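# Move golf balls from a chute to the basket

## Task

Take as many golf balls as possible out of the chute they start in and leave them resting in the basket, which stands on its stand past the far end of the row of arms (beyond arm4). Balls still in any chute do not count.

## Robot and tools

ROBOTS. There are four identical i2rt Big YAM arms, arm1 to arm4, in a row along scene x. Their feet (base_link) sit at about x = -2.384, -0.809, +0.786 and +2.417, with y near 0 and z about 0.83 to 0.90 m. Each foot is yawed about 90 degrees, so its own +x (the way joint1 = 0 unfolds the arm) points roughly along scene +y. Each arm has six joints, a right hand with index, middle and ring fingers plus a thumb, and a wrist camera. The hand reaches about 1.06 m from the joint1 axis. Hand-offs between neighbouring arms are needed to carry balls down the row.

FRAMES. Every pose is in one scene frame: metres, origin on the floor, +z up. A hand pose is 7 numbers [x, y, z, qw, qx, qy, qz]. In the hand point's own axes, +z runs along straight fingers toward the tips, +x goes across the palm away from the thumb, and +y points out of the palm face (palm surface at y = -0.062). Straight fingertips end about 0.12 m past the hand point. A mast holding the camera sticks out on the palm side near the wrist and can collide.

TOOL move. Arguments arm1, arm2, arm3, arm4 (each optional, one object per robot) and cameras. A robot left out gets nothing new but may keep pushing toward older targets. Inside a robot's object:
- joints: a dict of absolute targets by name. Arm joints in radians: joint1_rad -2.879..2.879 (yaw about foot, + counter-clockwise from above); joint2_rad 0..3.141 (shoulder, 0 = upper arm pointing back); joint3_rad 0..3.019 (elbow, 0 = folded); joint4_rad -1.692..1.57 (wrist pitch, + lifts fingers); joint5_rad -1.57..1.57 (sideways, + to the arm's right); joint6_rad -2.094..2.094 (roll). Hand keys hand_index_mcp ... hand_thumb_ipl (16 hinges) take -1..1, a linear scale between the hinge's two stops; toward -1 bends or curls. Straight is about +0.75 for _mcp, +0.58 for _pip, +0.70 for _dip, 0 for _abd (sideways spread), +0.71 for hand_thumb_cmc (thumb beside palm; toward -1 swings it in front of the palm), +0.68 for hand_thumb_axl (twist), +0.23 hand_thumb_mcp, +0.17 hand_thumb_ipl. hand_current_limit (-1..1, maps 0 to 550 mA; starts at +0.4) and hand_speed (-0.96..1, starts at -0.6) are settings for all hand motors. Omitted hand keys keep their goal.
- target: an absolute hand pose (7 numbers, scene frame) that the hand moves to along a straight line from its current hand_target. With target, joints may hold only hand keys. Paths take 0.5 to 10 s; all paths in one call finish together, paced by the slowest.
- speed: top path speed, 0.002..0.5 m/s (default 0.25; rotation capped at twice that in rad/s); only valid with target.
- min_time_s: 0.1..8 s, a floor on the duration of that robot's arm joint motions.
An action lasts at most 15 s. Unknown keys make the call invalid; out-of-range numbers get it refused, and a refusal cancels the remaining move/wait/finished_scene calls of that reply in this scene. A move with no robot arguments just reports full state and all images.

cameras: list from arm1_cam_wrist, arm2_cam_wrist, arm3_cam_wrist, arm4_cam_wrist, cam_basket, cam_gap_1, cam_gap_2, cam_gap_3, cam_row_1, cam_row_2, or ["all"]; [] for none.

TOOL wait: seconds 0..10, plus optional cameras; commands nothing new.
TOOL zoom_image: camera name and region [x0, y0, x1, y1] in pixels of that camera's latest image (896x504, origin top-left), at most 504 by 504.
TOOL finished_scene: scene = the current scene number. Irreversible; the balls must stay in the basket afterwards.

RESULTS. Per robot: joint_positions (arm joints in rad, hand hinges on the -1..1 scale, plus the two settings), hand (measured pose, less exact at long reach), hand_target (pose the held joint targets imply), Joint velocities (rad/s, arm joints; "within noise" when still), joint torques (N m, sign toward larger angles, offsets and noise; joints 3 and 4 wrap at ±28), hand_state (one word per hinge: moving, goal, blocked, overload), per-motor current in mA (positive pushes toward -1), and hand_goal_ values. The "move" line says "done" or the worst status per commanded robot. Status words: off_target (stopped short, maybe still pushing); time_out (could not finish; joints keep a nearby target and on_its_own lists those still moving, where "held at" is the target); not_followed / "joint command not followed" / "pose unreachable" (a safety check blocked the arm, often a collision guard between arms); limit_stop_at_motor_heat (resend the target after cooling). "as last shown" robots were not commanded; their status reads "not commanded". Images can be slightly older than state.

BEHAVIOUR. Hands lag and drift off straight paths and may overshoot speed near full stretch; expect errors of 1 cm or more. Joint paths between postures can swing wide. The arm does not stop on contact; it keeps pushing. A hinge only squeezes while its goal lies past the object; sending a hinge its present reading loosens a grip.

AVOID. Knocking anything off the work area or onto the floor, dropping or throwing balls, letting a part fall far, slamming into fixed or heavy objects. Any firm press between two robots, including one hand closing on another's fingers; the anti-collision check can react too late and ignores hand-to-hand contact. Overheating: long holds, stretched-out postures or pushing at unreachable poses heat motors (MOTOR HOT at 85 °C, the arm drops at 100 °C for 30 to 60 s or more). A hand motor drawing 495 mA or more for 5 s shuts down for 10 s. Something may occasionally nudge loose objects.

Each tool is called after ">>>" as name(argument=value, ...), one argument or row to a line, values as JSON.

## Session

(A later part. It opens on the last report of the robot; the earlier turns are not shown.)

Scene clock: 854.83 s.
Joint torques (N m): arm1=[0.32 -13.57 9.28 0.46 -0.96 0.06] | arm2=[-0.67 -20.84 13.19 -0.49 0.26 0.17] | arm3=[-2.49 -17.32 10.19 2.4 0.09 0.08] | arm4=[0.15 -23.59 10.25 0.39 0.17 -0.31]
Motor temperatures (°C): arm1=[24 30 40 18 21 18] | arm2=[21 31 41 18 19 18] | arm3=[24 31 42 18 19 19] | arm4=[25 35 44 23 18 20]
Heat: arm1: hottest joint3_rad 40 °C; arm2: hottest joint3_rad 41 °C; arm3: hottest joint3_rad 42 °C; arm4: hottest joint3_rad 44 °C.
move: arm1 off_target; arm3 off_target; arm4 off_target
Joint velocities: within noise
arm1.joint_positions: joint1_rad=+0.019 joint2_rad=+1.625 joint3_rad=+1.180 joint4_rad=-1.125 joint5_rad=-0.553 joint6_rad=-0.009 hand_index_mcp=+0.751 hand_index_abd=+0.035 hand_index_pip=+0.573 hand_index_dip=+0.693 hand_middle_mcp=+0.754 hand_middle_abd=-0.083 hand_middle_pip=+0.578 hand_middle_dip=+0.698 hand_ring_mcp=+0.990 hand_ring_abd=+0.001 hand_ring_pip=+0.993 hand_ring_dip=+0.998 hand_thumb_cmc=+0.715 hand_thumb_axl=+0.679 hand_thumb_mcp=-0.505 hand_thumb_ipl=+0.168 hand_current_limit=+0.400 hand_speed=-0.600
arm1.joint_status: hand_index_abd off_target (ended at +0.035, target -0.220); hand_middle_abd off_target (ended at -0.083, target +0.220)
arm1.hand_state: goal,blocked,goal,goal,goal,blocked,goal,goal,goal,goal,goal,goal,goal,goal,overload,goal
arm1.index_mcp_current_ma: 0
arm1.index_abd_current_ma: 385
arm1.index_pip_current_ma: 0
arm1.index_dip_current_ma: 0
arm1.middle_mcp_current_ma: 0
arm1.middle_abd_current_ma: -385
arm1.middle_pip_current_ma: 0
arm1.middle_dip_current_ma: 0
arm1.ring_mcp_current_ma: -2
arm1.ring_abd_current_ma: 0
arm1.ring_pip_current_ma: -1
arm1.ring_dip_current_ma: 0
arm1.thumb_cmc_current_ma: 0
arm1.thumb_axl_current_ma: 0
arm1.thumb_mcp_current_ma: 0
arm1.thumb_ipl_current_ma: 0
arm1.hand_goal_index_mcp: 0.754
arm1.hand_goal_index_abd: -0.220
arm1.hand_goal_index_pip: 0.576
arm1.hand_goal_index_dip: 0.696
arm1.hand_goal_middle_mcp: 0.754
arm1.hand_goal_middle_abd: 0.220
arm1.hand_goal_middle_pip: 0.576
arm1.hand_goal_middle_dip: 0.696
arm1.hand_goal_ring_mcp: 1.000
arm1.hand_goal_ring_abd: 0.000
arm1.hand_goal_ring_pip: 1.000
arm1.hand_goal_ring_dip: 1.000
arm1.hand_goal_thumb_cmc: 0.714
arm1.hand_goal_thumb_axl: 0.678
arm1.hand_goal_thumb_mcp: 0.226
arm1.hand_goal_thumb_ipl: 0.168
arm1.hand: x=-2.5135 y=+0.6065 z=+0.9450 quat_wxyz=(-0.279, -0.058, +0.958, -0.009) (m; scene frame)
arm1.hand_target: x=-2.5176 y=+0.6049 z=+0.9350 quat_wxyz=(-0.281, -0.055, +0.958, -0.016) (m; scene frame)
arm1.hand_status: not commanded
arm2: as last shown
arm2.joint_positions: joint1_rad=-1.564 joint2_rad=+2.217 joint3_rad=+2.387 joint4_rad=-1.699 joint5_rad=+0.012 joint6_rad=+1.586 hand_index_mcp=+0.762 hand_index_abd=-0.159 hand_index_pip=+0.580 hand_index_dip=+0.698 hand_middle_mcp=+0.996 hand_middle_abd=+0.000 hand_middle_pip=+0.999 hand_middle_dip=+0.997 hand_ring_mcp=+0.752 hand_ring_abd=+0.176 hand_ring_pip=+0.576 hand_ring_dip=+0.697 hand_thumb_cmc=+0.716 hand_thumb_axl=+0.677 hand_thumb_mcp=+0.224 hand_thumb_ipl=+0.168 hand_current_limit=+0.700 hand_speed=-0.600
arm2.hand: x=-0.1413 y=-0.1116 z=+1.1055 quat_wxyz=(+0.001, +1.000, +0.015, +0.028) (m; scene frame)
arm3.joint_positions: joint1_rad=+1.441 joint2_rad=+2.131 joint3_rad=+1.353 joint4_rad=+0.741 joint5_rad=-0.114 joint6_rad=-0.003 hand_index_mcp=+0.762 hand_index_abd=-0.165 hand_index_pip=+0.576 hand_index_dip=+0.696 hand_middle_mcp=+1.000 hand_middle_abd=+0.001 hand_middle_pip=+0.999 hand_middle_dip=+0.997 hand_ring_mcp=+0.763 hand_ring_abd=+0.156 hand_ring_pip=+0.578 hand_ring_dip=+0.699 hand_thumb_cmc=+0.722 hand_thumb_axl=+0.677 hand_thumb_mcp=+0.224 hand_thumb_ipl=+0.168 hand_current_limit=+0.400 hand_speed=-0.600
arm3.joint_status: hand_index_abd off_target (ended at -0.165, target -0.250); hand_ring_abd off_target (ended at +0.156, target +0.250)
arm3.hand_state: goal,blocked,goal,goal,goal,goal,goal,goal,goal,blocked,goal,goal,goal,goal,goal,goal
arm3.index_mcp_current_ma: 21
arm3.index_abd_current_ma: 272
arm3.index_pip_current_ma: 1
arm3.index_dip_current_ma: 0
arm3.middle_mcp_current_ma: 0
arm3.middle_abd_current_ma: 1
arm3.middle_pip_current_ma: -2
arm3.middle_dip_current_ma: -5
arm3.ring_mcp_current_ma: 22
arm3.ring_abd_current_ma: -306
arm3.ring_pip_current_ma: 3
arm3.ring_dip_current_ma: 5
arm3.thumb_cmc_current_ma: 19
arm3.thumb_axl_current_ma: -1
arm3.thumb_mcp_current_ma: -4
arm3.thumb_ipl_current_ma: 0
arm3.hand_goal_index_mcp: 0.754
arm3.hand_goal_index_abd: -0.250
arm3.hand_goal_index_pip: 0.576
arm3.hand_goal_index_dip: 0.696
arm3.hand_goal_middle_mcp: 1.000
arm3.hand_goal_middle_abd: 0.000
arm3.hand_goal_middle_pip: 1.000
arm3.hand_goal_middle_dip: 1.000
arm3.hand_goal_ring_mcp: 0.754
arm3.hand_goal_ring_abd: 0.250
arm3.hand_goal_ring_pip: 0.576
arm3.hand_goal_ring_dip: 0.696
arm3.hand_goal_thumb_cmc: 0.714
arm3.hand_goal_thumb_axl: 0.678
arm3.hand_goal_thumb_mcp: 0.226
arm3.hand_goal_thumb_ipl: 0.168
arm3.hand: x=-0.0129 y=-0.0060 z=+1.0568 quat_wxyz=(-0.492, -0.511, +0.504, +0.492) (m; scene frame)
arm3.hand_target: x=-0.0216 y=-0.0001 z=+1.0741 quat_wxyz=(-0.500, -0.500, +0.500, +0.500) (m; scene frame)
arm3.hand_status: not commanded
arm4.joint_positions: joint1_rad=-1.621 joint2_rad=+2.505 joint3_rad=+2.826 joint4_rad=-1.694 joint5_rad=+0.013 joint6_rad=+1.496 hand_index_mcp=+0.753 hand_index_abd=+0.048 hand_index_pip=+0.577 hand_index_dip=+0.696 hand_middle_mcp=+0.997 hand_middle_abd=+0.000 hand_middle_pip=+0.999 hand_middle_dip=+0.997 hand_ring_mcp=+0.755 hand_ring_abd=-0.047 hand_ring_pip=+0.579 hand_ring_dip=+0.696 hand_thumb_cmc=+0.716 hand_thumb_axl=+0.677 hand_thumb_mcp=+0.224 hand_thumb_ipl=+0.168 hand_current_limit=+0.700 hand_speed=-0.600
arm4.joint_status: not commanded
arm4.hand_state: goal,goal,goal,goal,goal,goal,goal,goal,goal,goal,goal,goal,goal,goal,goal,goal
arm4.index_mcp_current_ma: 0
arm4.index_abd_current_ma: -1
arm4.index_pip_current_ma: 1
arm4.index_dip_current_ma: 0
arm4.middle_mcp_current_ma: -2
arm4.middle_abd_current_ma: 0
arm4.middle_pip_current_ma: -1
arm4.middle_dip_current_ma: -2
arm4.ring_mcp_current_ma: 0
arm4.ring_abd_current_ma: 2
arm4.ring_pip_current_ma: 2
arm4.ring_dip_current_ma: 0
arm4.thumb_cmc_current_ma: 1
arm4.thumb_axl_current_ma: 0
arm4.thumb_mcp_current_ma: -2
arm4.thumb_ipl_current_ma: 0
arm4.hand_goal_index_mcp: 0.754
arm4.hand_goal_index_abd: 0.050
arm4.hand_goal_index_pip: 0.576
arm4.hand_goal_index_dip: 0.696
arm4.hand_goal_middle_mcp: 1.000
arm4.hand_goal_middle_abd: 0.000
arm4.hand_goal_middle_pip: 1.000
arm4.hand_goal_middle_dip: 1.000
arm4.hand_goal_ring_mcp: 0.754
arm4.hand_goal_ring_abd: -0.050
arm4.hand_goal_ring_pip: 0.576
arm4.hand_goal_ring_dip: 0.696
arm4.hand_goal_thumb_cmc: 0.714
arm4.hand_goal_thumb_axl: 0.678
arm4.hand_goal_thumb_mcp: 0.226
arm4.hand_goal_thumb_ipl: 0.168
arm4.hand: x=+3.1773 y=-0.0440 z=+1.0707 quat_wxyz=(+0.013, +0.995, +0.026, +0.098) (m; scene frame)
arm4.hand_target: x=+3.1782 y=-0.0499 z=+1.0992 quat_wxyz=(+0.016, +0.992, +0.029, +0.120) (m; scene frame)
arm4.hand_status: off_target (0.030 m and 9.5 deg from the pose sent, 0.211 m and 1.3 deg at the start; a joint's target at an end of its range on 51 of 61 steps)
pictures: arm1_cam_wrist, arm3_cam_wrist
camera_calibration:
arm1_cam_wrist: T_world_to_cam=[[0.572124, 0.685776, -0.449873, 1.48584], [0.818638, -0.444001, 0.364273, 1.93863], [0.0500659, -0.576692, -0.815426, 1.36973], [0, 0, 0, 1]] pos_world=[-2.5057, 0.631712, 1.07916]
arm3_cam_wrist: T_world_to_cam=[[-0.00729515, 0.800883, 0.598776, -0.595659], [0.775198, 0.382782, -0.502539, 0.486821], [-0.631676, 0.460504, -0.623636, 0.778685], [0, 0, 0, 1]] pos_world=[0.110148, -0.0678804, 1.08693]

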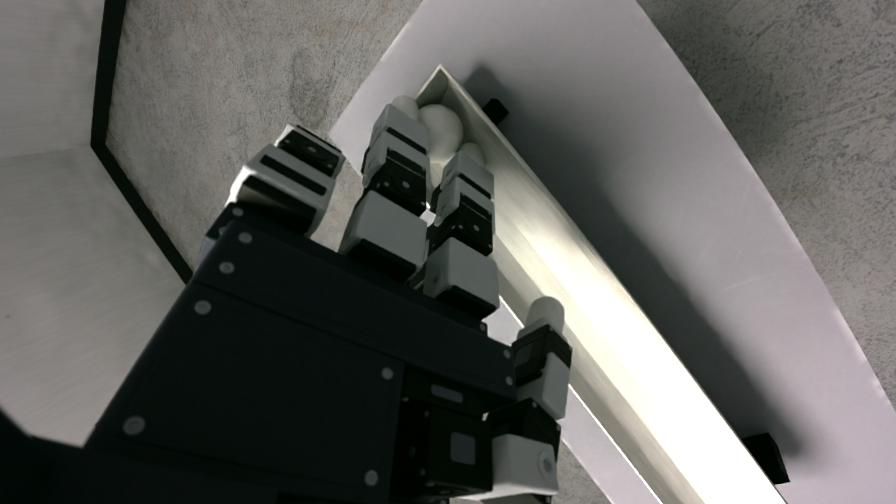

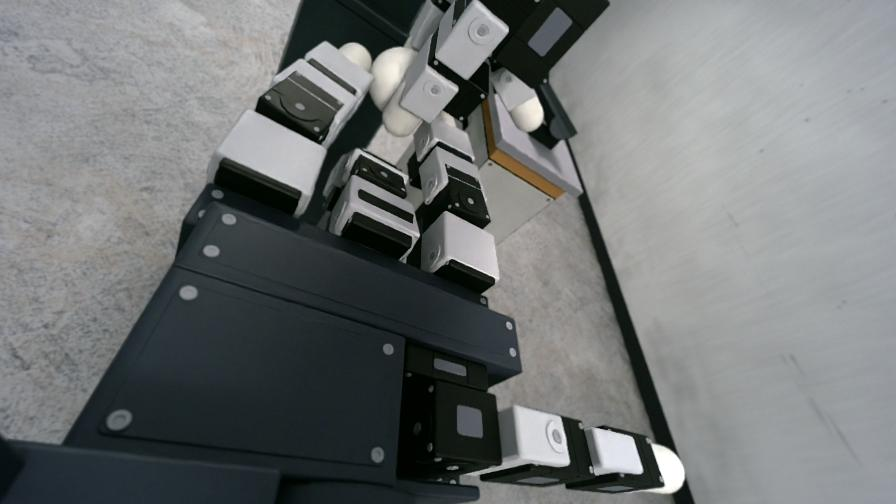

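>>> move(
  arm1={"joints": {"hand_index_abd": 0.1, "hand_middle_abd": -0.16}},
  arm3={"joints": {"hand_index_abd": -0.45, "hand_ring_abd": 0.46}},
  arm4={"joints": {"joint1_rad": -1.5, "joint2_rad": 1.75, "joint3_rad": 1.9, "joint4_rad": -1.6, "joint5_rad": 0, "joint6_rad": 1.53, "hand_index_abd": 0, "hand_ring_abd": 0, "hand_current_limit": 0.4}, "min_time_s": 3},
  cameras=[],
)

>>> move(
  arm1={"target": [-2.5182, 0.5982, 0.9335, -0.2814, -0.0553, 0.9574, -0.0162], "speed": 0.02},
  arm2={"joints": {"hand_index_abd": 0, "hand_ring_abd": 0}},
  arm3={"joints": {"hand_current_limit": 0.7}},
  cameras=["arm1_cam_wrist", "arm3_cam_wrist", "cam_basket"],
)

>>> zoom_image(
  camera="arm1_cam_wrist",
  region=[300, 0, 600, 200],
)

Scene clock: 862.37 s.
Joint torques (N m): arm1=[0.32 -13.63 9.31 0.44 -0.77 0.07] | arm2=[-0.73 -20.6 13.2 -0.51 0.27 0.16] | arm3=[-2.49 -17.38 10.18 2.4 0.08 0.08] | arm4=[1.26 -16.15 7.51 0.91 0 -0.06]
Motor temperatures (°C): arm1=[24 30 40 18 21 18] | arm2=[21 32 41 18 19 18] | arm3=[24 32 42 18 19 19] | arm4=[25 37 43 23 18 20]
Heat: arm1: hottest joint3_rad 40 °C; arm2: hottest joint3_rad 41 °C; arm3: hottest joint3_rad 42 °C; arm4: hottest joint3_rad 43 °C.
move: arm1 done; arm3 off_target; arm4 done
Joint velocities: within noise
arm1.joint_positions: joint1_rad=+0.019 joint2_rad=+1.625 joint3_rad=+1.180 joint4_rad=-1.125 joint5_rad=-0.558 joint6_rad=-0.009 hand_index_mcp=+0.751 hand_index_abd=+0.097 hand_index_pip=+0.573 hand_index_dip=+0.693 hand_middle_mcp=+0.754 hand_middle_abd=-0.152 hand_middle_pip=+0.578 hand_middle_dip=+0.698 hand_ring_mcp=+0.990 hand_ring_abd=+0.001 hand_ring_pip=+0.993 hand_ring_dip=+0.998 hand_thumb_cmc=+0.715 hand_thumb_axl=+0.679 hand_thumb_mcp=-0.505 hand_thumb_ipl=+0.168 hand_current_limit=+0.400 hand_speed=-0.600
arm1.joint_status: all done
arm1.hand_state: goal,goal,goal,goal,goal,goal,goal,goal,goal,goal,goal,goal,goal,goal,overload,goal
arm1.index_mcp_current_ma: 0
arm1.index_abd_current_ma: 0
arm1.index_pip_current_ma: 0
arm1.index_dip_current_ma: 0
arm1.middle_mcp_current_ma: 0
arm1.middle_abd_current_ma: 1
arm1.middle_pip_current_ma: 0
arm1.middle_dip_current_ma: 0
arm1.ring_mcp_current_ma: -2
arm1.ring_abd_current_ma: 0
arm1.ring_pip_current_ma: -1
arm1.ring_dip_current_ma: 0
arm1.thumb_cmc_current_ma: 0
arm1.thumb_axl_current_ma: 0
arm1.thumb_mcp_current_ma: 0
arm1.thumb_ipl_current_ma: 0
arm1.hand_goal_index_mcp: 0.754
arm1.hand_goal_index_abd: 0.100
arm1.hand_goal_index_pip: 0.576
arm1.hand_goal_index_dip: 0.696
arm1.hand_goal_middle_mcp: 0.754
arm1.hand_goal_middle_abd: -0.160
arm1.hand_goal_middle_pip: 0.576
arm1.hand_goal_middle_dip: 0.696
arm1.hand_goal_ring_mcp: 1.000
arm1.hand_goal_ring_abd: 0.000
arm1.hand_goal_ring_pip: 1.000
arm1.hand_goal_ring_dip: 1.000
arm1.hand_goal_thumb_cmc: 0.714
arm1.hand_goal_thumb_axl: 0.678
arm1.hand_goal_thumb_mcp: 0.226
arm1.hand_goal_thumb_ipl: 0.168
arm1.hand: x=-2.5144 y=+0.6063 z=+0.9454 quat_wxyz=(-0.281, -0.058, +0.958, -0.009) (m; scene frame)
arm1.hand_target: x=-2.5175 y=+0.6049 z=+0.9350 quat_wxyz=(-0.281, -0.055, +0.958, -0.016) (m; scene frame)
arm1.hand_status: not commanded
arm2: as last shown
arm2.index_abd_current_ma: 467
arm3.joint_positions: joint1_rad=+1.441 joint2_rad=+2.131 joint3_rad=+1.353 joint4_rad=+0.741 joint5_rad=-0.114 joint6_rad=-0.003 hand_index_mcp=+0.762 hand_index_abd=-0.165 hand_index_pip=+0.576 hand_index_dip=+0.696 hand_middle_mcp=+1.000 hand_middle_abd=+0.001 hand_middle_pip=+0.999 hand_middle_dip=+0.997 hand_ring_mcp=+0.763 hand_ring_abd=+0.156 hand_ring_pip=+0.578 hand_ring_dip=+0.699 hand_thumb_cmc=+0.722 hand_thumb_axl=+0.677 hand_thumb_mcp=+0.224 hand_thumb_ipl=+0.168 hand_current_limit=+0.400 hand_speed=-0.600
arm3.joint_status: hand_index_abd off_target (ended at -0.165, target -0.450); hand_ring_abd off_target (ended at +0.156, target +0.460)
arm3.hand_state: goal,blocked,goal,goal,goal,goal,goal,goal,goal,blocked,goal,goal,goal,goal,goal,goal
arm3.index_mcp_current_ma: 21
arm3.index_abd_current_ma: 385
arm3.index_pip_current_ma: 1
arm3.index_dip_current_ma: 0
arm3.middle_mcp_current_ma: 0
arm3.middle_abd_current_ma: 1
arm3.middle_pip_current_ma: -2
arm3.middle_dip_current_ma: -5
arm3.ring_mcp_current_ma: 22
arm3.ring_abd_current_ma: -385
arm3.ring_pip_current_ma: 3
arm3.ring_dip_current_ma: 5
arm3.thumb_cmc_current_ma: 19
arm3.thumb_axl_current_ma: -1
arm3.thumb_mcp_current_ma: -4
arm3.thumb_ipl_current_ma: 0
arm3.hand_goal_index_mcp: 0.754
arm3.hand_goal_index_abd: -0.450
arm3.hand_goal_index_pip: 0.576
arm3.hand_goal_index_dip: 0.696
arm3.hand_goal_middle_mcp: 1.000
arm3.hand_goal_middle_abd: 0.000
arm3.hand_goal_middle_pip: 1.000
arm3.hand_goal_middle_dip: 1.000
arm3.hand_goal_ring_mcp: 0.754
arm3.hand_goal_ring_abd: 0.460
arm3.hand_goal_ring_pip: 0.576
arm3.hand_goal_ring_dip: 0.696
arm3.hand_goal_thumb_cmc: 0.714
arm3.hand_goal_thumb_axl: 0.678
arm3.hand_goal_thumb_mcp: 0.226
arm3.hand_goal_thumb_ipl: 0.168
arm3.hand: x=-0.0129 y=-0.0060 z=+1.0568 quat_wxyz=(-0.492, -0.511, +0.504, +0.492) (m; scene frame)
arm3.hand_target: x=-0.0216 y=-0.0001 z=+1.0741 quat_wxyz=(-0.500, -0.500, +0.500, +0.500) (m; scene frame)
arm3.hand_status: not commanded
arm4.joint_positions: joint1_rad=-1.508 joint2_rad=+1.768 joint3_rad=+1.910 joint4_rad=-1.610 joint5_rad=+0.002 joint6_rad=+1.517 hand_index_mcp=+0.753 hand_index_abd=+0.003 hand_index_pip=+0.577 hand_index_dip=+0.696 hand_middle_mcp=+0.997 hand_middle_abd=+0.000 hand_middle_pip=+0.999 hand_middle_dip=+0.997 hand_ring_mcp=+0.755 hand_ring_abd=-0.002 hand_ring_pip=+0.579 hand_ring_dip=+0.696 hand_thumb_cmc=+0.716 hand_thumb_axl=+0.677 hand_thumb_mcp=+0.224 hand_thumb_ipl=+0.168 hand_current_limit=+0.400 hand_speed=-0.600
arm4.joint_status: all done
arm4.hand_state: goal,goal,goal,goal,goal,goal,goal,goal,goal,goal,goal,goal,goal,goal,goal,goal
arm4.index_mcp_current_ma: 0
arm4.index_abd_current_ma: 2
arm4.index_pip_current_ma: 1
arm4.index_dip_current_ma: 0
arm4.middle_mcp_current_ma: -2
arm4.middle_abd_current_ma: 0
arm4.middle_pip_current_ma: -1
arm4.middle_dip_current_ma: -2
arm4.ring_mcp_current_ma: 0
arm4.ring_abd_current_ma: -1
arm4.ring_pip_current_ma: 2
arm4.ring_dip_current_ma: 0
arm4.thumb_cmc_current_ma: 1
arm4.thumb_axl_current_ma: 0
arm4.thumb_mcp_current_ma: -2
arm4.thumb_ipl_current_ma: 0
arm4.hand_goal_index_mcp: 0.754
arm4.hand_goal_index_abd: 0.000
arm4.hand_goal_index_pip: 0.576
arm4.hand_goal_index_dip: 0.696
arm4.hand_goal_middle_mcp: 1.000
arm4.hand_goal_middle_abd: 0.000
arm4.hand_goal_middle_pip: 1.000
arm4.hand_goal_middle_dip: 1.000
arm4.hand_goal_ring_mcp: 0.754
arm4.hand_goal_ring_abd: 0.000
arm4.hand_goal_ring_pip: 0.576
arm4.hand_goal_ring_dip: 0.696
arm4.hand_goal_thumb_cmc: 0.714
arm4.hand_goal_thumb_axl: 0.678
arm4.hand_goal_thumb_mcp: 0.226
arm4.hand_goal_thumb_ipl: 0.168
arm4.hand: x=+2.9717 y=+0.0258 z=+1.1888 quat_wxyz=(+0.001, +0.996, +0.073, +0.050) (m; scene frame)
arm4.hand_target: x=+2.9683 y=+0.0302 z=+1.1942 quat_wxyz=(+0.000, +0.996, +0.070, +0.059) (m; scene frame)
arm4.hand_status: not commanded
pictures: none
No camera images: "cameras" was empty.

Scene clock: 863.33 s.
Joint torques (N m): arm1=[0.56 -14.8 7.87 0.47 -0.76 0.07] | arm2=[-0.62 -20.78 12.96 -0.49 0.25 0.16] | arm3=[-2.49 -17.79 10.15 2.59 0.05 0.09] | arm4=[1.32 -16.03 7.53 0.9 0 -0.06]
Motor temperatures (°C): arm1=[24 30 39 18 21 18] | arm2=[21 32 41 18 19 18] | arm3=[24 32 42 18 19 19] | arm4=[25 37 43 23 18 20]
Heat: arm1: hottest joint3_rad 39 °C; arm2: hottest joint3_rad 41 °C; arm3: hottest joint3_rad 42 °C; arm4: hottest joint3_rad 43 °C.
move: arm1 off_target; arm2 done; arm3 done
Joint velocities: within noise
arm1.joint_positions: joint1_rad=+0.019 joint2_rad=+1.623 joint3_rad=+1.173 joint4_rad=-1.116 joint5_rad=-0.559 joint6_rad=-0.006 hand_index_mcp=+0.753 hand_index_abd=+0.096 hand_index_pip=+0.574 hand_index_dip=+0.694 hand_middle_mcp=+0.754 hand_middle_abd=-0.152 hand_middle_pip=+0.578 hand_middle_dip=+0.698 hand_ring_mcp=+0.990 hand_ring_abd=+0.001 hand_ring_pip=+0.993 hand_ring_dip=+0.998 hand_thumb_cmc=+0.715 hand_thumb_axl=+0.679 hand_thumb_mcp=-0.505 hand_thumb_ipl=+0.168 hand_current_limit=+0.400 hand_speed=-0.600
arm1.joint_status: not commanded
arm1.hand_state: goal,goal,goal,goal,goal,goal,goal,goal,goal,goal,goal,goal,goal,goal,overload,goal
arm1.index_mcp_current_ma: 0
arm1.index_abd_current_ma: 0
arm1.index_pip_current_ma: 0
arm1.index_dip_current_ma: 0
arm1.middle_mcp_current_ma: 0
arm1.middle_abd_current_ma: 1
arm1.middle_pip_current_ma: 0
arm1.middle_dip_current_ma: 0
arm1.ring_mcp_current_ma: -2
arm1.ring_abd_current_ma: 0
arm1.ring_pip_current_ma: -1
arm1.ring_dip_current_ma: 0
arm1.thumb_cmc_current_ma: 0
arm1.thumb_axl_current_ma: 0
arm1.thumb_mcp_current_ma: 0
arm1.thumb_ipl_current_ma: 0
arm1.hand_goal_index_mcp: 0.754
arm1.hand_goal_index_abd: 0.100
arm1.hand_goal_index_pip: 0.576
arm1.hand_goal_index_dip: 0.696
arm1.hand_goal_middle_mcp: 0.754
arm1.hand_goal_middle_abd: -0.160
arm1.hand_goal_middle_pip: 0.576
arm1.hand_goal_middle_dip: 0.696
arm1.hand_goal_ring_mcp: 1.000
arm1.hand_goal_ring_abd: 0.000
arm1.hand_goal_ring_pip: 1.000
arm1.hand_goal_ring_dip: 1.000
arm1.hand_goal_thumb_cmc: 0.714
arm1.hand_goal_thumb_axl: 0.678
arm1.hand_goal_thumb_mcp: 0.226
arm1.hand_goal_thumb_ipl: 0.168
arm1.hand: x=-2.5142 y=+0.6053 z=+0.9437 quat_wxyz=(-0.282, -0.057, +0.958, -0.009) (m; scene frame)
arm1.hand_target: x=-2.5181 y=+0.5981 z=+0.9337 quat_wxyz=(-0.282, -0.055, +0.958, -0.016) (m; scene frame)
arm1.hand_status: off_target (0.013 m and 0.9 deg from the pose sent, 0.015 m and 0.9 deg at the start)
arm2.joint_positions: joint1_rad=-1.564 joint2_rad=+2.217 joint3_rad=+2.390 joint4_rad=-1.699 joint5_rad=+0.012 joint6_rad=+1.586 hand_index_mcp=+0.755 hand_index_abd=-0.003 hand_index_pip=+0.578 hand_index_dip=+0.698 hand_middle_mcp=+0.996 hand_middle_abd=+0.000 hand_middle_pip=+0.999 hand_middle_dip=+0.997 hand_ring_mcp=+0.752 hand_ring_abd=+0.003 hand_ring_pip=+0.576 hand_ring_dip=+0.697 hand_thumb_cmc=+0.716 hand_thumb_axl=+0.677 hand_thumb_mcp=+0.224 hand_thumb_ipl=+0.168 hand_current_limit=+0.700 hand_speed=-0.600
arm2.joint_status: all done
arm2.hand_state: goal,goal,goal,goal,goal,goal,goal,goal,goal,goal,goal,goal,goal,goal,goal,goal
arm2.index_mcp_current_ma: 0
arm2.index_abd_current_ma: 0
arm2.index_pip_current_ma: 0
arm2.index_dip_current_ma: 0
arm2.middle_mcp_current_ma: 0
arm2.middle_abd_current_ma: 0
arm2.middle_pip_current_ma: 0
arm2.middle_dip_current_ma: 0
arm2.ring_mcp_current_ma: 0
arm2.ring_abd_current_ma: 0
arm2.ring_pip_current_ma: 0
arm2.ring_dip_current_ma: 0
arm2.thumb_cmc_current_ma: 0
arm2.thumb_axl_current_ma: 0
arm2.thumb_mcp_current_ma: 0
arm2.thumb_ipl_current_ma: 0
arm2.hand_goal_index_mcp: 0.754
arm2.hand_goal_index_abd: 0.000
arm2.hand_goal_index_pip: 0.576
arm2.hand_goal_index_dip: 0.696
arm2.hand_goal_middle_mcp: 1.000
arm2.hand_goal_middle_abd: 0.000
arm2.hand_goal_middle_pip: 1.000
arm2.hand_goal_middle_dip: 1.000
arm2.hand_goal_ring_mcp: 0.754
arm2.hand_goal_ring_abd: 0.000
arm2.hand_goal_ring_pip: 0.576
arm2.hand_goal_ring_dip: 0.696
arm2.hand_goal_thumb_cmc: 0.714
arm2.hand_goal_thumb_axl: 0.678
arm2.hand_goal_thumb_mcp: 0.226
arm2.hand_goal_thumb_ipl: 0.168
arm2.hand: x=-0.1409 y=-0.1117 z=+1.1064 quat_wxyz=(+0.001, +0.999, +0.015, +0.029) (m; scene frame)
arm2.hand_target: x=-0.1360 y=-0.1220 z=+1.1145 quat_wxyz=(+0.002, +0.999, +0.004, +0.039) (m; scene frame)
arm2.hand_status: not commanded
arm3.joint_positions: joint1_rad=+1.441 joint2_rad=+2.138 joint3_rad=+1.353 joint4_rad=+0.737 joint5_rad=-0.113 joint6_rad=-0.003 hand_index_mcp=+0.765 hand_index_abd=-0.166 hand_index_pip=+0.578 hand_index_dip=+0.696 hand_middle_mcp=+1.000 hand_middle_abd=+0.001 hand_middle_pip=+0.999 hand_middle_dip=+0.997 hand_ring_mcp=+0.766 hand_ring_abd=+0.157 hand_ring_pip=+0.579 hand_ring_dip=+0.699 hand_thumb_cmc=+0.722 hand_thumb_axl=+0.677 hand_thumb_mcp=+0.224 hand_thumb_ipl=+0.168 hand_current_limit=+0.700 hand_speed=-0.600
arm3.joint_status: all done
arm3.hand_state: goal,blocked,goal,goal,goal,goal,goal,goal,goal,blocked,goal,goal,goal,goal,goal,goal
arm3.index_mcp_current_ma: 29
arm3.index_abd_current_ma: 467
arm3.index_pip_current_ma: 4
arm3.index_dip_current_ma: 0
arm3.middle_mcp_current_ma: 0
arm3.middle_abd_current_ma: 1
arm3.middle_pip_current_ma: -2
arm3.middle_dip_current_ma: -5
arm3.ring_mcp_current_ma: 32
arm3.ring_abd_current_ma: -467
arm3.ring_pip_current_ma: 6
arm3.ring_dip_current_ma: 5
arm3.thumb_cmc_current_ma: 19
arm3.thumb_axl_current_ma: -1
arm3.thumb_mcp_current_ma: -4
arm3.thumb_ipl_current_ma: 0
arm3.hand_goal_index_mcp: 0.754
arm3.hand_goal_index_abd: -0.450
arm3.hand_goal_index_pip: 0.576
arm3.hand_goal_index_dip: 0.696
arm3.hand_goal_middle_mcp: 1.000
arm3.hand_goal_middle_abd: 0.000
arm3.hand_goal_middle_pip: 1.000
arm3.hand_goal_middle_dip: 1.000
arm3.hand_goal_ring_mcp: 0.754
arm3.hand_goal_ring_abd: 0.460
arm3.hand_goal_ring_pip: 0.576
arm3.hand_goal_ring_dip: 0.696
arm3.hand_goal_thumb_cmc: 0.714
arm3.hand_goal_thumb_axl: 0.678
arm3.hand_goal_thumb_mcp: 0.226
arm3.hand_goal_thumb_ipl: 0.168
arm3.hand: x=-0.0138 y=-0.0057 z=+1.0510 quat_wxyz=(-0.489, -0.513, +0.507, +0.490) (m; scene frame)
arm3.hand_target: x=-0.0216 y=-0.0001 z=+1.0740 quat_wxyz=(-0.500, -0.500, +0.500, +0.500) (m; scene frame)
arm3.hand_status: not commanded
arm4: as last shown
pictures: arm1_cam_wrist, arm3_cam_wrist, cam_basket
camera_calibration:
arm1_cam_wrist: T_world_to_cam=[[0.570931, 0.68483, -0.45282, 1.48682], [0.819787, -0.445592, 0.359718, 1.94741], [0.0445729, -0.57659, -0.815817, 1.35449], [0, 0, 0, 1]] pos_world=[-2.5057, 0.630512, 1.07776]
arm3_cam_wrist: T_world_to_cam=[[-0.0127343, 0.801493, 0.597869, -0.591523], [0.780647, 0.381603, -0.494944, 0.476519], [-0.624843, 0.460422, -0.630542, 0.781767], [0, 0, 0, 1]] pos_world=[0.108956, -0.0676821, 1.08244]

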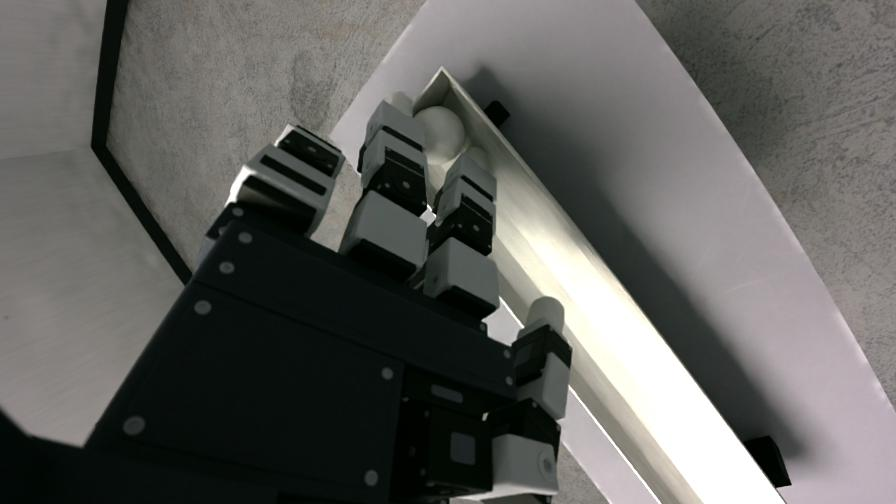

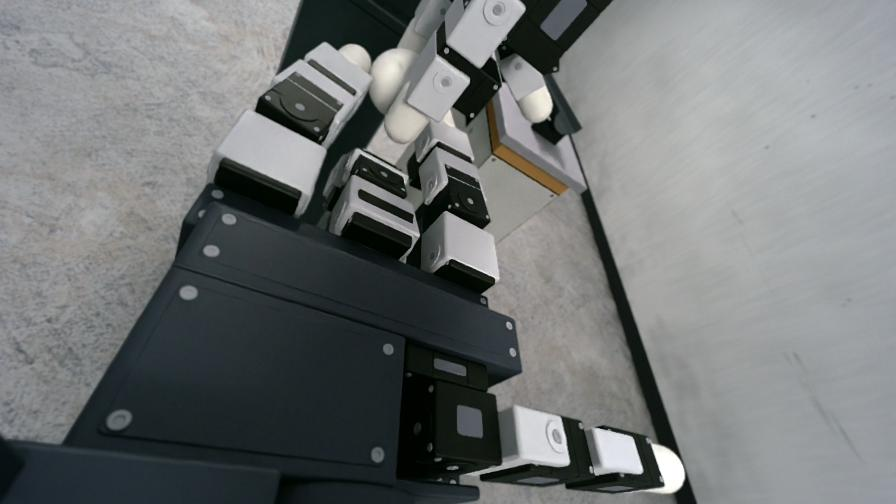

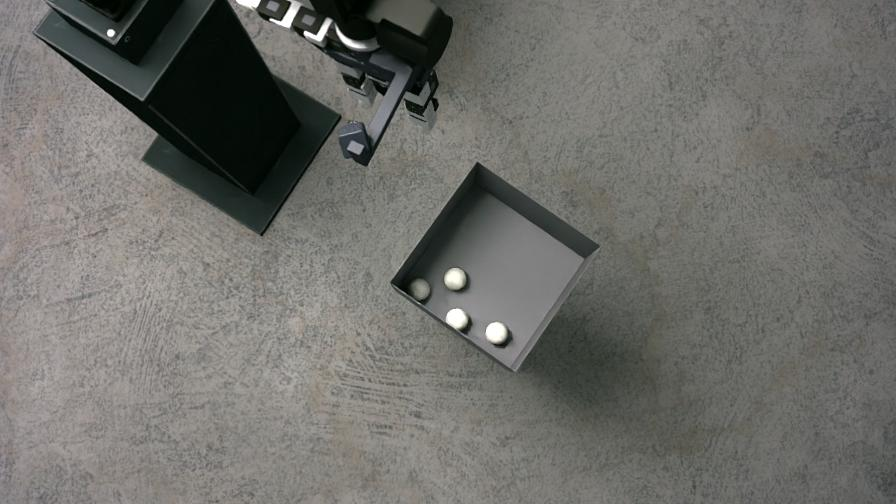

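Scaled by 1.680 from the camera's 896x504 image, which has a finer 1280x720 frame.

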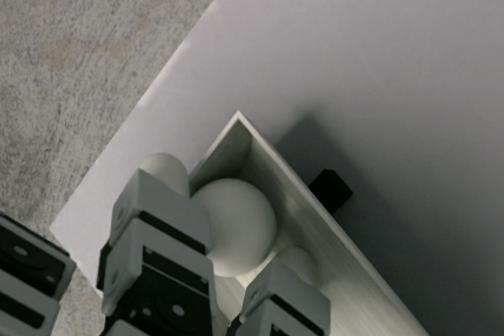

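>>> move(
  arm2={"target": [-0.136, -0.122, 1.21, 0, 1, 0, 0.02], "speed": 0.1},
  arm4={"joints": {"joint1_rad": 1.53, "joint2_rad": 0.6, "joint3_rad": 1.39, "joint4_rad": -1.35, "joint5_rad": 0, "joint6_rad": 0}, "min_time_s": 7},
  arm1={"target": [-2.5152, 0.586, 0.9335, -0.2814, -0.0553, 0.9574, -0.0162], "speed": 0.03},
  cameras=["cam_gap_2", "arm3_cam_wrist", "arm1_cam_wrist"],
)

Scene clock: 880.57 s.
Joint torques (N m): arm1=[0.26 -14.56 7.73 0.08 -0.75 0.02] | arm2=[0.09 -22.42 12.53 -0.1 0.29 0.01] | arm3=[-2.43 -17.85 10.15 2.61 0.05 0.08] | arm4=[0.85 1.44 6.74 3.11 0.07 -0.37]
Motor temperatures (°C): arm1=[24 30 38 18 21 18] | arm2=[21 32 43 18 19 18] | arm3=[23 31 44 18 19 19] | arm4=[25 36 41 23 18 20]
Heat: arm1: hottest joint3_rad 38 °C; arm2: hottest joint3_rad 43 °C; arm3: hottest joint3_rad 44 °C; arm4: hottest joint3_rad 41 °C.
move: arm1 moving; arm2 moving; arm4 done
Joint velocities: arm1=[within noise] | arm2=[within noise] | arm3=[within noise] | arm4=[0.024 -0.044 -0.007 -0.022 -0.037 -0.066]
arm1.joint_positions: joint1_rad=+0.019 joint2_rad=+1.597 joint3_rad=+1.139 joint4_rad=-1.100 joint5_rad=-0.559 joint6_rad=-0.006 hand_index_mcp=+0.730 hand_index_abd=+0.096 hand_index_pip=+0.559 hand_index_dip=+0.688 hand_middle_mcp=+0.754 hand_middle_abd=-0.152 hand_middle_pip=+0.578 hand_middle_dip=+0.698 hand_ring_mcp=+0.991 hand_ring_abd=+0.001 hand_ring_pip=+0.993 hand_ring_dip=+0.998 hand_thumb_cmc=+0.715 hand_thumb_axl=+0.679 hand_thumb_mcp=-0.505 hand_thumb_ipl=+0.168 hand_current_limit=+0.400 hand_speed=-0.600
arm1.joint_status: not commanded
arm1.hand_state: blocked,goal,goal,goal,goal,goal,goal,goal,goal,goal,goal,goal,goal,goal,overload,goal
arm1.index_mcp_current_ma: -11
arm1.index_abd_current_ma: 0
arm1.index_pip_current_ma: -5
arm1.index_dip_current_ma: -1
arm1.middle_mcp_current_ma: 0
arm1.middle_abd_current_ma: 1
arm1.middle_pip_current_ma: 0
arm1.middle_dip_current_ma: 0
arm1.ring_mcp_current_ma: -2
arm1.ring_abd_current_ma: 0
arm1.ring_pip_current_ma: -1
arm1.ring_dip_current_ma: 0
arm1.thumb_cmc_current_ma: 0
arm1.thumb_axl_current_ma: 0
arm1.thumb_mcp_current_ma: 0
arm1.thumb_ipl_current_ma: 0
arm1.hand_goal_index_mcp: 0.754
arm1.hand_goal_index_abd: 0.100
arm1.hand_goal_index_pip: 0.576
arm1.hand_goal_index_dip: 0.696
arm1.hand_goal_middle_mcp: 0.754
arm1.hand_goal_middle_abd: -0.160
arm1.hand_goal_middle_pip: 0.576
arm1.hand_goal_middle_dip: 0.696
arm1.hand_goal_ring_mcp: 1.000
arm1.hand_goal_ring_abd: 0.000
arm1.hand_goal_ring_pip: 1.000
arm1.hand_goal_ring_dip: 1.000
arm1.hand_goal_thumb_cmc: 0.714
arm1.hand_goal_thumb_axl: 0.678
arm1.hand_goal_thumb_mcp: 0.226
arm1.hand_goal_thumb_ipl: 0.168
arm1.hand: x=-2.5132 y=+0.5960 z=+0.9437 quat_wxyz=(-0.282, -0.058, +0.958, -0.005) (m; scene frame)
arm1.hand_target: x=-2.5151 y=+0.5861 z=+0.9337 quat_wxyz=(-0.282, -0.055, +0.958, -0.016) (m; scene frame)
arm1.hand_status: moving (0.014 m and 1.4 deg from the pose sent, 0.022 m and 0.9 deg at the start)
arm2.joint_positions: joint1_rad=-1.564 joint2_rad=+2.151 joint3_rad=+2.469 joint4_rad=-1.699 joint5_rad=+0.039 joint6_rad=+1.572 hand_index_mcp=+0.755 hand_index_abd=-0.003 hand_index_pip=+0.578 hand_index_dip=+0.698 hand_middle_mcp=+0.996 hand_middle_abd=+0.000 hand_middle_pip=+0.999 hand_middle_dip=+0.997 hand_ring_mcp=+0.752 hand_ring_abd=+0.003 hand_ring_pip=+0.576 hand_ring_dip=+0.697 hand_thumb_cmc=+0.716 hand_thumb_axl=+0.677 hand_thumb_mcp=+0.224 hand_thumb_ipl=+0.168 hand_current_limit=+0.700 hand_speed=-0.600
arm2.joint_status: not commanded
arm2.hand_state: goal,goal,goal,goal,goal,goal,goal,goal,goal,goal,goal,goal,goal,goal,goal,goal
arm2.index_mcp_current_ma: 0
arm2.index_abd_current_ma: 0
arm2.index_pip_current_ma: 0
arm2.index_dip_current_ma: 0
arm2.middle_mcp_current_ma: 0
arm2.middle_abd_current_ma: 0
arm2.middle_pip_current_ma: 0
arm2.middle_dip_current_ma: 0
arm2.ring_mcp_current_ma: 0
arm2.ring_abd_current_ma: 0
arm2.ring_pip_current_ma: 0
arm2.ring_dip_current_ma: 0
arm2.thumb_cmc_current_ma: 0
arm2.thumb_axl_current_ma: 0
arm2.thumb_mcp_current_ma: 0
arm2.thumb_ipl_current_ma: 0
arm2.hand_goal_index_mcp: 0.754
arm2.hand_goal_index_abd: 0.000
arm2.hand_goal_index_pip: 0.576
arm2.hand_goal_index_dip: 0.696
arm2.hand_goal_middle_mcp: 1.000
arm2.hand_goal_middle_abd: 0.000
arm2.hand_goal_middle_pip: 1.000
arm2.hand_goal_middle_dip: 1.000
arm2.hand_goal_ring_mcp: 0.754
arm2.hand_goal_ring_abd: 0.000
arm2.hand_goal_ring_pip: 0.576
arm2.hand_goal_ring_dip: 0.696
arm2.hand_goal_thumb_cmc: 0.714
arm2.hand_goal_thumb_axl: 0.678
arm2.hand_goal_thumb_mcp: 0.226
arm2.hand_goal_thumb_ipl: 0.168
arm2.hand: x=-0.1362 y=-0.1170 z=+1.1817 quat_wxyz=(+0.013, +0.995, +0.020, +0.102) (m; scene frame)
arm2.hand_target: x=-0.1374 y=-0.1219 z=+1.2091 quat_wxyz=(+0.015, +0.992, +0.020, +0.125) (m; scene frame)
arm2.hand_status: moving (0.029 m and 9.8 deg from the pose sent, 0.104 m and 2.0 deg at the start; a joint's target at an end of its range on 88 of 88 steps)
arm3: as last shown
arm3.index_abd_current_ma: 468
arm4.joint_positions: joint1_rad=+1.524 joint2_rad=+0.604 joint3_rad=+1.400 joint4_rad=-1.370 joint5_rad=+0.000 joint6_rad=+0.025 hand_index_mcp=+0.759 hand_index_abd=+0.003 hand_index_pip=+0.577 hand_index_dip=+0.696 hand_middle_mcp=+1.000 hand_middle_abd=+0.000 hand_middle_pip=+0.999 hand_middle_dip=+0.997 hand_ring_mcp=+0.759 hand_ring_abd=-0.001 hand_ring_pip=+0.578 hand_ring_dip=+0.696 hand_thumb_cmc=+0.719 hand_thumb_axl=+0.677 hand_thumb_mcp=+0.224 hand_thumb_ipl=+0.168 hand_current_limit=+0.400 hand_speed=-0.600
arm4.joint_status: all done
arm4.hand_state: goal,goal,goal,goal,goal,goal,goal,goal,goal,goal,goal,goal,goal,goal,goal,goal
arm4.index_mcp_current_ma: 5
arm4.index_abd_current_ma: 2
arm4.index_pip_current_ma: 1
arm4.index_dip_current_ma: 0
arm4.middle_mcp_current_ma: 0
arm4.middle_abd_current_ma: 0
arm4.middle_pip_current_ma: -1
arm4.middle_dip_current_ma: -2
arm4.ring_mcp_current_ma: 5
arm4.ring_abd_current_ma: -1
arm4.ring_pip_current_ma: 1
arm4.ring_dip_current_ma: 0
arm4.thumb_cmc_current_ma: 5
arm4.thumb_axl_current_ma: 0
arm4.thumb_mcp_current_ma: -2
arm4.thumb_ipl_current_ma: 0
arm4.hand_goal_index_mcp: 0.754
arm4.hand_goal_index_abd: 0.000
arm4.hand_goal_index_pip: 0.576
arm4.hand_goal_index_dip: 0.696
arm4.hand_goal_middle_mcp: 1.000
arm4.hand_goal_middle_abd: 0.000
arm4.hand_goal_middle_pip: 1.000
arm4.hand_goal_middle_dip: 1.000
arm4.hand_goal_ring_mcp: 0.754
arm4.hand_goal_ring_abd: 0.000
arm4.hand_goal_ring_pip: 0.576
arm4.hand_goal_ring_dip: 0.696
arm4.hand_goal_thumb_cmc: 0.714
arm4.hand_goal_thumb_axl: 0.678
arm4.hand_goal_thumb_mcp: 0.226
arm4.hand_goal_thumb_ipl: 0.168
arm4.hand: x=+2.1492 y=+0.0929 z=+1.5062 quat_wxyz=(-0.341, -0.607, +0.635, +0.336) (m; scene frame)
arm4.hand_target: x=+2.1473 y=+0.0891 z=+1.5075 quat_wxyz=(-0.342, -0.614, +0.622, +0.344) (m; scene frame)
arm4.hand_status: not commanded
pictures: arm1_cam_wrist, arm3_cam_wrist, cam_gap_2
camera_calibration:
arm1_cam_wrist: T_world_to_cam=[[0.570883, 0.688032, -0.448001, 1.48604], [0.819874, -0.448774, 0.355539, 1.94842], [0.0435705, -0.570276, -0.820297, 1.347], [0, 0, 0, 1]] pos_world=[-2.50451, 0.620115, 1.07795]
arm3_cam_wrist: T_world_to_cam=[[-0.0127343, 0.801493, 0.597869, -0.591523], [0.780647, 0.381603, -0.494944, 0.476519], [-0.624843, 0.460422, -0.630542, 0.781767], [0, 0, 0, 1]] pos_world=[0.108956, -0.0676821, 1.08244]

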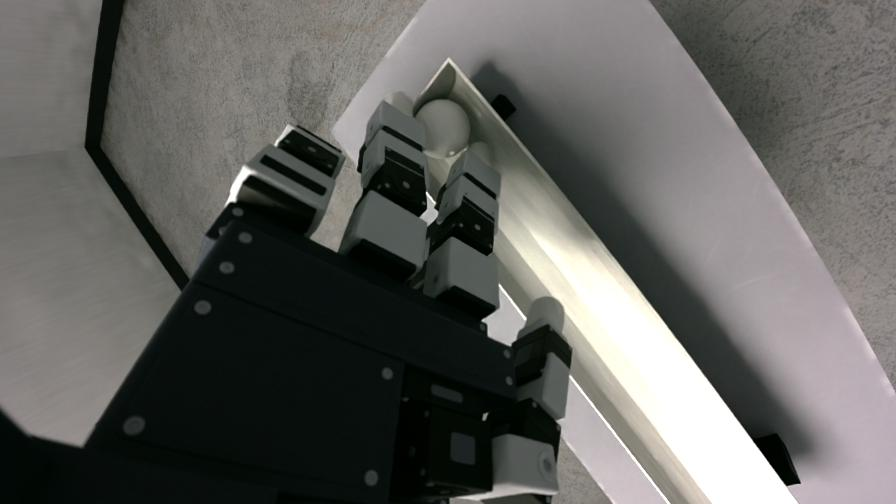

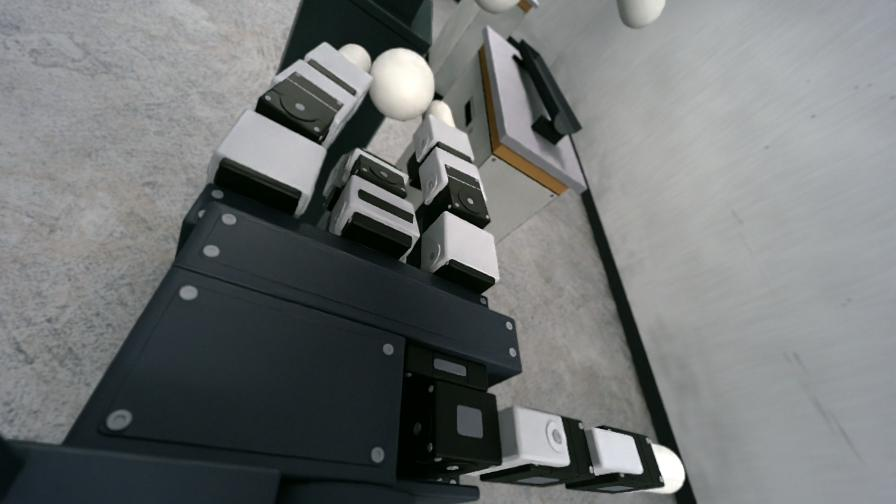

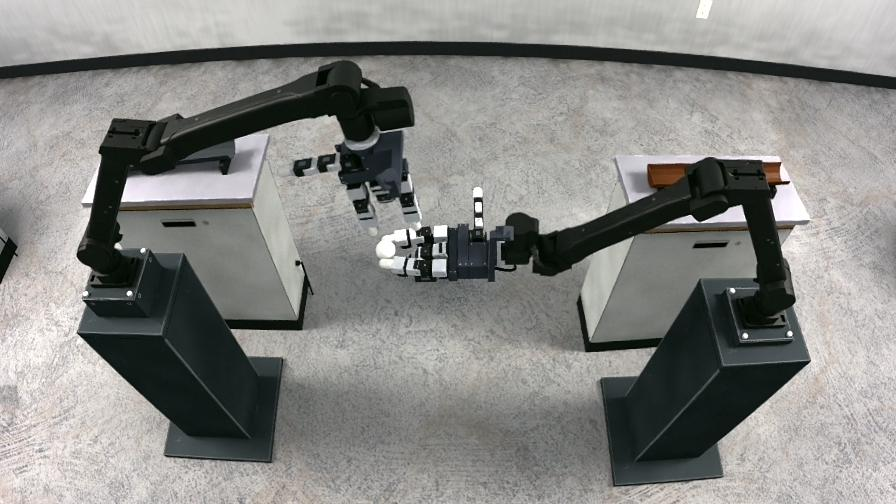

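>>> zoom_image(
  camera="arm1_cam_wrist",
  region=[300, 0, 600, 200],
)

>>> move(
  arm1={"target": [-2.5165, 0.588, 0.9315, -0.2814, -0.0553, 0.9574, -0.0162], "speed": 0.03},
  arm2={"joints": {"joint1_rad": -1.5, "joint2_rad": 1.75, "joint3_rad": 1.9, "joint4_rad": -1.6, "joint5_rad": 0, "joint6_rad": 1.53, "hand_current_limit": 0.4}, "min_time_s": 3},
  arm3={"joints": {"joint1_rad": 0, "joint2_rad": 1.46, "joint3_rad": 1.5, "joint4_rad": -1.5, "joint5_rad": 0, "joint6_rad": 0}, "min_time_s": 7},
  cameras=["arm1_cam_wrist"],
)

>>> zoom_image(
  camera="arm1_cam_wrist",
  region=[300, 0, 600, 200],
)

Scaled by 1.680 from the camera's 896x504 image, which has a finer 1280x720 frame.

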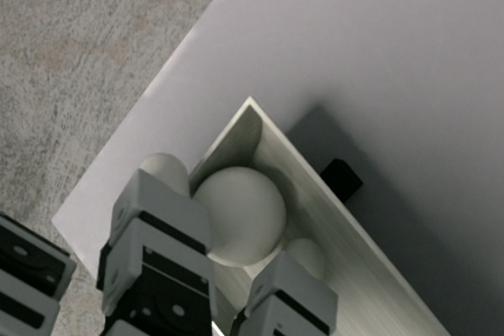

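Scene clock: 888.93 s.
Joint torques (N m): arm1=[0.38 -14.1 7.99 0.12 -0.75 0.06] | arm2=[1.73 -18.32 9.37 0.55 0.02 0.02] | arm3=[-2.43 -11.28 11.28 0.36 -0.04 0.06] | arm4=[1.14 1.67 6.65 3.11 0.08 -0.37]
Motor temperatures (°C): arm1=[24 30 38 18 21 18] | arm2=[21 32 42 18 19 18] | arm3=[23 32 45 18 19 19] | arm4=[25 36 40 23 18 20]
Heat: arm1: hottest joint3_rad 38 °C; arm2: hottest joint3_rad 42 °C; arm3: hottest joint3_rad 45 °C; arm4: hottest joint3_rad 40 °C.
move: arm1 moving; arm2 done; arm3 done
Joint velocities: within noise
arm1.joint_positions: joint1_rad=+0.019 joint2_rad=+1.597 joint3_rad=+1.139 joint4_rad=-1.096 joint5_rad=-0.559 joint6_rad=-0.006 hand_index_mcp=+0.730 hand_index_abd=+0.096 hand_index_pip=+0.559 hand_index_dip=+0.688 hand_middle_mcp=+0.754 hand_middle_abd=-0.152 hand_middle_pip=+0.578 hand_middle_dip=+0.698 hand_ring_mcp=+0.991 hand_ring_abd=+0.001 hand_ring_pip=+0.993 hand_ring_dip=+0.998 hand_thumb_cmc=+0.715 hand_thumb_axl=+0.679 hand_thumb_mcp=-0.505 hand_thumb_ipl=+0.168 hand_current_limit=+0.400 hand_speed=-0.600
arm1.joint_status: not commanded
arm1.hand_state: blocked,goal,goal,goal,goal,goal,goal,goal,goal,goal,goal,goal,goal,goal,overload,goal
arm1.index_mcp_current_ma: -11
arm1.index_abd_current_ma: 0
arm1.index_pip_current_ma: -5
arm1.index_dip_current_ma: -1
arm1.middle_mcp_current_ma: 0
arm1.middle_abd_current_ma: 1
arm1.middle_pip_current_ma: 0
arm1.middle_dip_current_ma: 0
arm1.ring_mcp_current_ma: -2
arm1.ring_abd_current_ma: 0
arm1.ring_pip_current_ma: -1
arm1.ring_dip_current_ma: 0
arm1.thumb_cmc_current_ma: 0
arm1.thumb_axl_current_ma: 0
arm1.thumb_mcp_current_ma: 0
arm1.thumb_ipl_current_ma: 0
arm1.hand_goal_index_mcp: 0.754
arm1.hand_goal_index_abd: 0.100
arm1.hand_goal_index_pip: 0.576
arm1.hand_goal_index_dip: 0.696
arm1.hand_goal_middle_mcp: 0.754
arm1.hand_goal_middle_abd: -0.160
arm1.hand_goal_middle_pip: 0.576
arm1.hand_goal_middle_dip: 0.696
arm1.hand_goal_ring_mcp: 1.000
arm1.hand_goal_ring_abd: 0.000
arm1.hand_goal_ring_pip: 1.000
arm1.hand_goal_ring_dip: 1.000
arm1.hand_goal_thumb_cmc: 0.714
arm1.hand_goal_thumb_axl: 0.678
arm1.hand_goal_thumb_mcp: 0.226
arm1.hand_goal_thumb_ipl: 0.168
arm1.hand: x=-2.5133 y=+0.5971 z=+0.9441 quat_wxyz=(-0.282, -0.059, +0.958, -0.002) (m; scene frame)
arm1.hand_target: x=-2.5163 y=+0.5879 z=+0.9318 quat_wxyz=(-0.282, -0.055, +0.958, -0.016) (m; scene frame)
arm1.hand_status: moving (0.016 m and 1.6 deg from the pose sent, 0.015 m and 1.3 deg at the start)
arm2.joint_positions: joint1_rad=-1.516 joint2_rad=+1.776 joint3_rad=+1.896 joint4_rad=-1.613 joint5_rad=+0.003 joint6_rad=+1.537 hand_index_mcp=+0.755 hand_index_abd=-0.002 hand_index_pip=+0.578 hand_index_dip=+0.698 hand_middle_mcp=+0.996 hand_middle_abd=+0.000 hand_middle_pip=+0.999 hand_middle_dip=+0.997 hand_ring_mcp=+0.752 hand_ring_abd=+0.003 hand_ring_pip=+0.576 hand_ring_dip=+0.697 hand_thumb_cmc=+0.716 hand_thumb_axl=+0.677 hand_thumb_mcp=+0.224 hand_thumb_ipl=+0.168 hand_current_limit=+0.400 hand_speed=-0.600
arm2.joint_status: all done
arm2.hand_state: goal,goal,goal,goal,goal,goal,goal,goal,goal,goal,goal,goal,goal,goal,goal,goal
arm2.index_mcp_current_ma: 0
arm2.index_abd_current_ma: 0
arm2.index_pip_current_ma: 0
arm2.index_dip_current_ma: 0
arm2.middle_mcp_current_ma: 0
arm2.middle_abd_current_ma: 0
arm2.middle_pip_current_ma: 0
arm2.middle_dip_current_ma: 0
arm2.ring_mcp_current_ma: 0
arm2.ring_abd_current_ma: 0
arm2.ring_pip_current_ma: 0
arm2.ring_dip_current_ma: 0
arm2.thumb_cmc_current_ma: 0
arm2.thumb_axl_current_ma: 0
arm2.thumb_mcp_current_ma: 0
arm2.thumb_ipl_current_ma: 0
arm2.hand_goal_index_mcp: 0.754
arm2.hand_goal_index_abd: 0.000
arm2.hand_goal_index_pip: 0.576
arm2.hand_goal_index_dip: 0.696
arm2.hand_goal_middle_mcp: 1.000
arm2.hand_goal_middle_abd: 0.000
arm2.hand_goal_middle_pip: 1.000
arm2.hand_goal_middle_dip: 1.000
arm2.hand_goal_ring_mcp: 0.754
arm2.hand_goal_ring_abd: 0.000
arm2.hand_goal_ring_pip: 0.576
arm2.hand_goal_ring_dip: 0.696
arm2.hand_goal_thumb_cmc: 0.714
arm2.hand_goal_thumb_axl: 0.678
arm2.hand_goal_thumb_mcp: 0.226
arm2.hand_goal_thumb_ipl: 0.168
arm2.hand: x=-0.2624 y=-0.0910 z=+1.1799 quat_wxyz=(-0.004, +0.997, +0.063, +0.046) (m; scene frame)
arm2.hand_target: x=-0.2620 y=-0.0822 z=+1.1952 quat_wxyz=(-0.006, +0.995, +0.075, +0.067) (m; scene frame)
arm2.hand_status: not commanded
arm3.joint_positions: joint1_rad=+0.009 joint2_rad=+1.476 joint3_rad=+1.448 joint4_rad=-1.489 joint5_rad=+0.000 joint6_rad=-0.003 hand_index_mcp=+0.755 hand_index_abd=-0.166 hand_index_pip=+0.578 hand_index_dip=+0.696 hand_middle_mcp=+0.998 hand_middle_abd=+0.001 hand_middle_pip=+0.999 hand_middle_dip=+0.997 hand_ring_mcp=+0.757 hand_ring_abd=+0.157 hand_ring_pip=+0.579 hand_ring_dip=+0.699 hand_thumb_cmc=+0.719 hand_thumb_axl=+0.677 hand_thumb_mcp=+0.224 hand_thumb_ipl=+0.168 hand_current_limit=+0.700 hand_speed=-0.600
arm3.joint_status: all done
arm3.hand_state: goal,blocked,goal,goal,goal,goal,goal,goal,goal,blocked,goal,goal,goal,goal,goal,goal
arm3.index_mcp_current_ma: 3
arm3.index_abd_current_ma: 468
arm3.index_pip_current_ma: 4
arm3.index_dip_current_ma: 0
arm3.middle_mcp_current_ma: -4
arm3.middle_abd_current_ma: 1
arm3.middle_pip_current_ma: -2
arm3.middle_dip_current_ma: -5
arm3.ring_mcp_current_ma: 7
arm3.ring_abd_current_ma: -467
arm3.ring_pip_current_ma: 6
arm3.ring_dip_current_ma: 5
arm3.thumb_cmc_current_ma: 10
arm3.thumb_axl_current_ma: -1
arm3.thumb_mcp_current_ma: -5
arm3.thumb_ipl_current_ma: 0
arm3.hand_goal_index_mcp: 0.754
arm3.hand_goal_index_abd: -0.450
arm3.hand_goal_index_pip: 0.576
arm3.hand_goal_index_dip: 0.696
arm3.hand_goal_middle_mcp: 1.000
arm3.hand_goal_middle_abd: 0.000
arm3.hand_goal_middle_pip: 1.000
arm3.hand_goal_middle_dip: 1.000
arm3.hand_goal_ring_mcp: 0.754
arm3.hand_goal_ring_abd: 0.460
arm3.hand_goal_ring_pip: 0.576
arm3.hand_goal_ring_dip: 0.696
arm3.hand_goal_thumb_cmc: 0.714
arm3.hand_goal_thumb_axl: 0.678
arm3.hand_goal_thumb_mcp: 0.226
arm3.hand_goal_thumb_ipl: 0.168
arm3.hand: x=+0.7932 y=+0.4390 z=+1.0944 quat_wxyz=(-0.003, -0.017, +0.999, +0.031) (m; scene frame)
arm3.hand_target: x=+0.7982 y=+0.4459 z=+1.1270 quat_wxyz=(-0.003, -0.011, +0.998, +0.060) (m; scene frame)
arm3.hand_status: not commanded
arm4: as last shown
arm4.joint_positions: joint1_rad=+1.524 joint2_rad=+0.603 joint3_rad=+1.400 joint4_rad=-1.369 joint5_rad=+0.000 joint6_rad=+0.013 hand_index_mcp=+0.759 hand_index_abd=+0.003 hand_index_pip=+0.577 hand_index_dip=+0.696 hand_middle_mcp=+1.000 hand_middle_abd=+0.000 hand_middle_pip=+0.999 hand_middle_dip=+0.997 hand_ring_mcp=+0.759 hand_ring_abd=-0.001 hand_ring_pip=+0.578 hand_ring_dip=+0.696 hand_thumb_cmc=+0.719 hand_thumb_axl=+0.677 hand_thumb_mcp=+0.224 hand_thumb_ipl=+0.168 hand_current_limit=+0.400 hand_speed=-0.600
arm4.hand: x=+2.1497 y=+0.0917 z=+1.5070 quat_wxyz=(-0.339, -0.610, +0.630, +0.339) (m; scene frame)
arm4.hand_target: x=+2.1473 y=+0.0890 z=+1.5075 quat_wxyz=(-0.342, -0.614, +0.622, +0.344) (m; scene frame)
pictures: arm1_cam_wrist
camera_calibration:
arm1_cam_wrist: T_world_to_cam=[[0.570656, 0.69022, -0.444914, 1.48076], [0.820059, -0.450565, 0.352838, 1.953], [0.0430731, -0.566205, -0.823138, 1.34706], [0, 0, 0, 1]] pos_world=[-2.50461, 0.620617, 1.07854]

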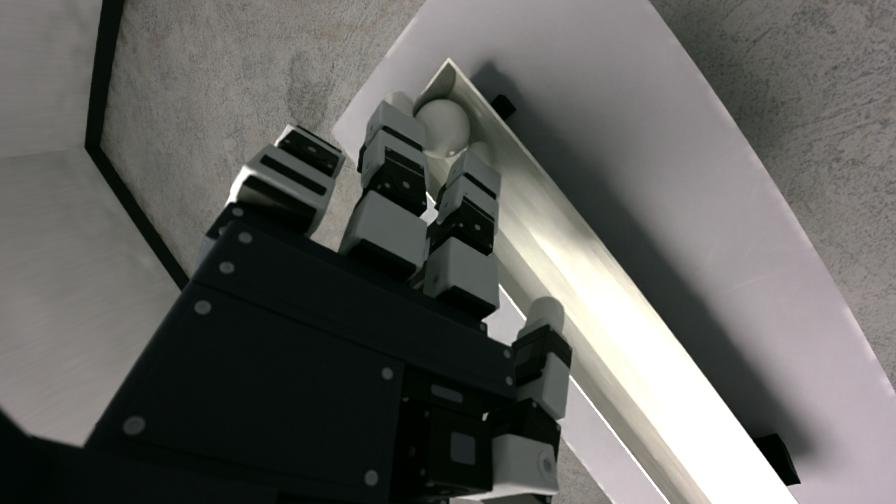

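Scaled by 1.680 from the camera's 896x504 image, which has a finer 1280x720 frame.

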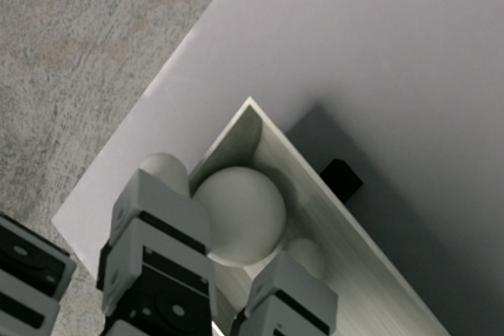

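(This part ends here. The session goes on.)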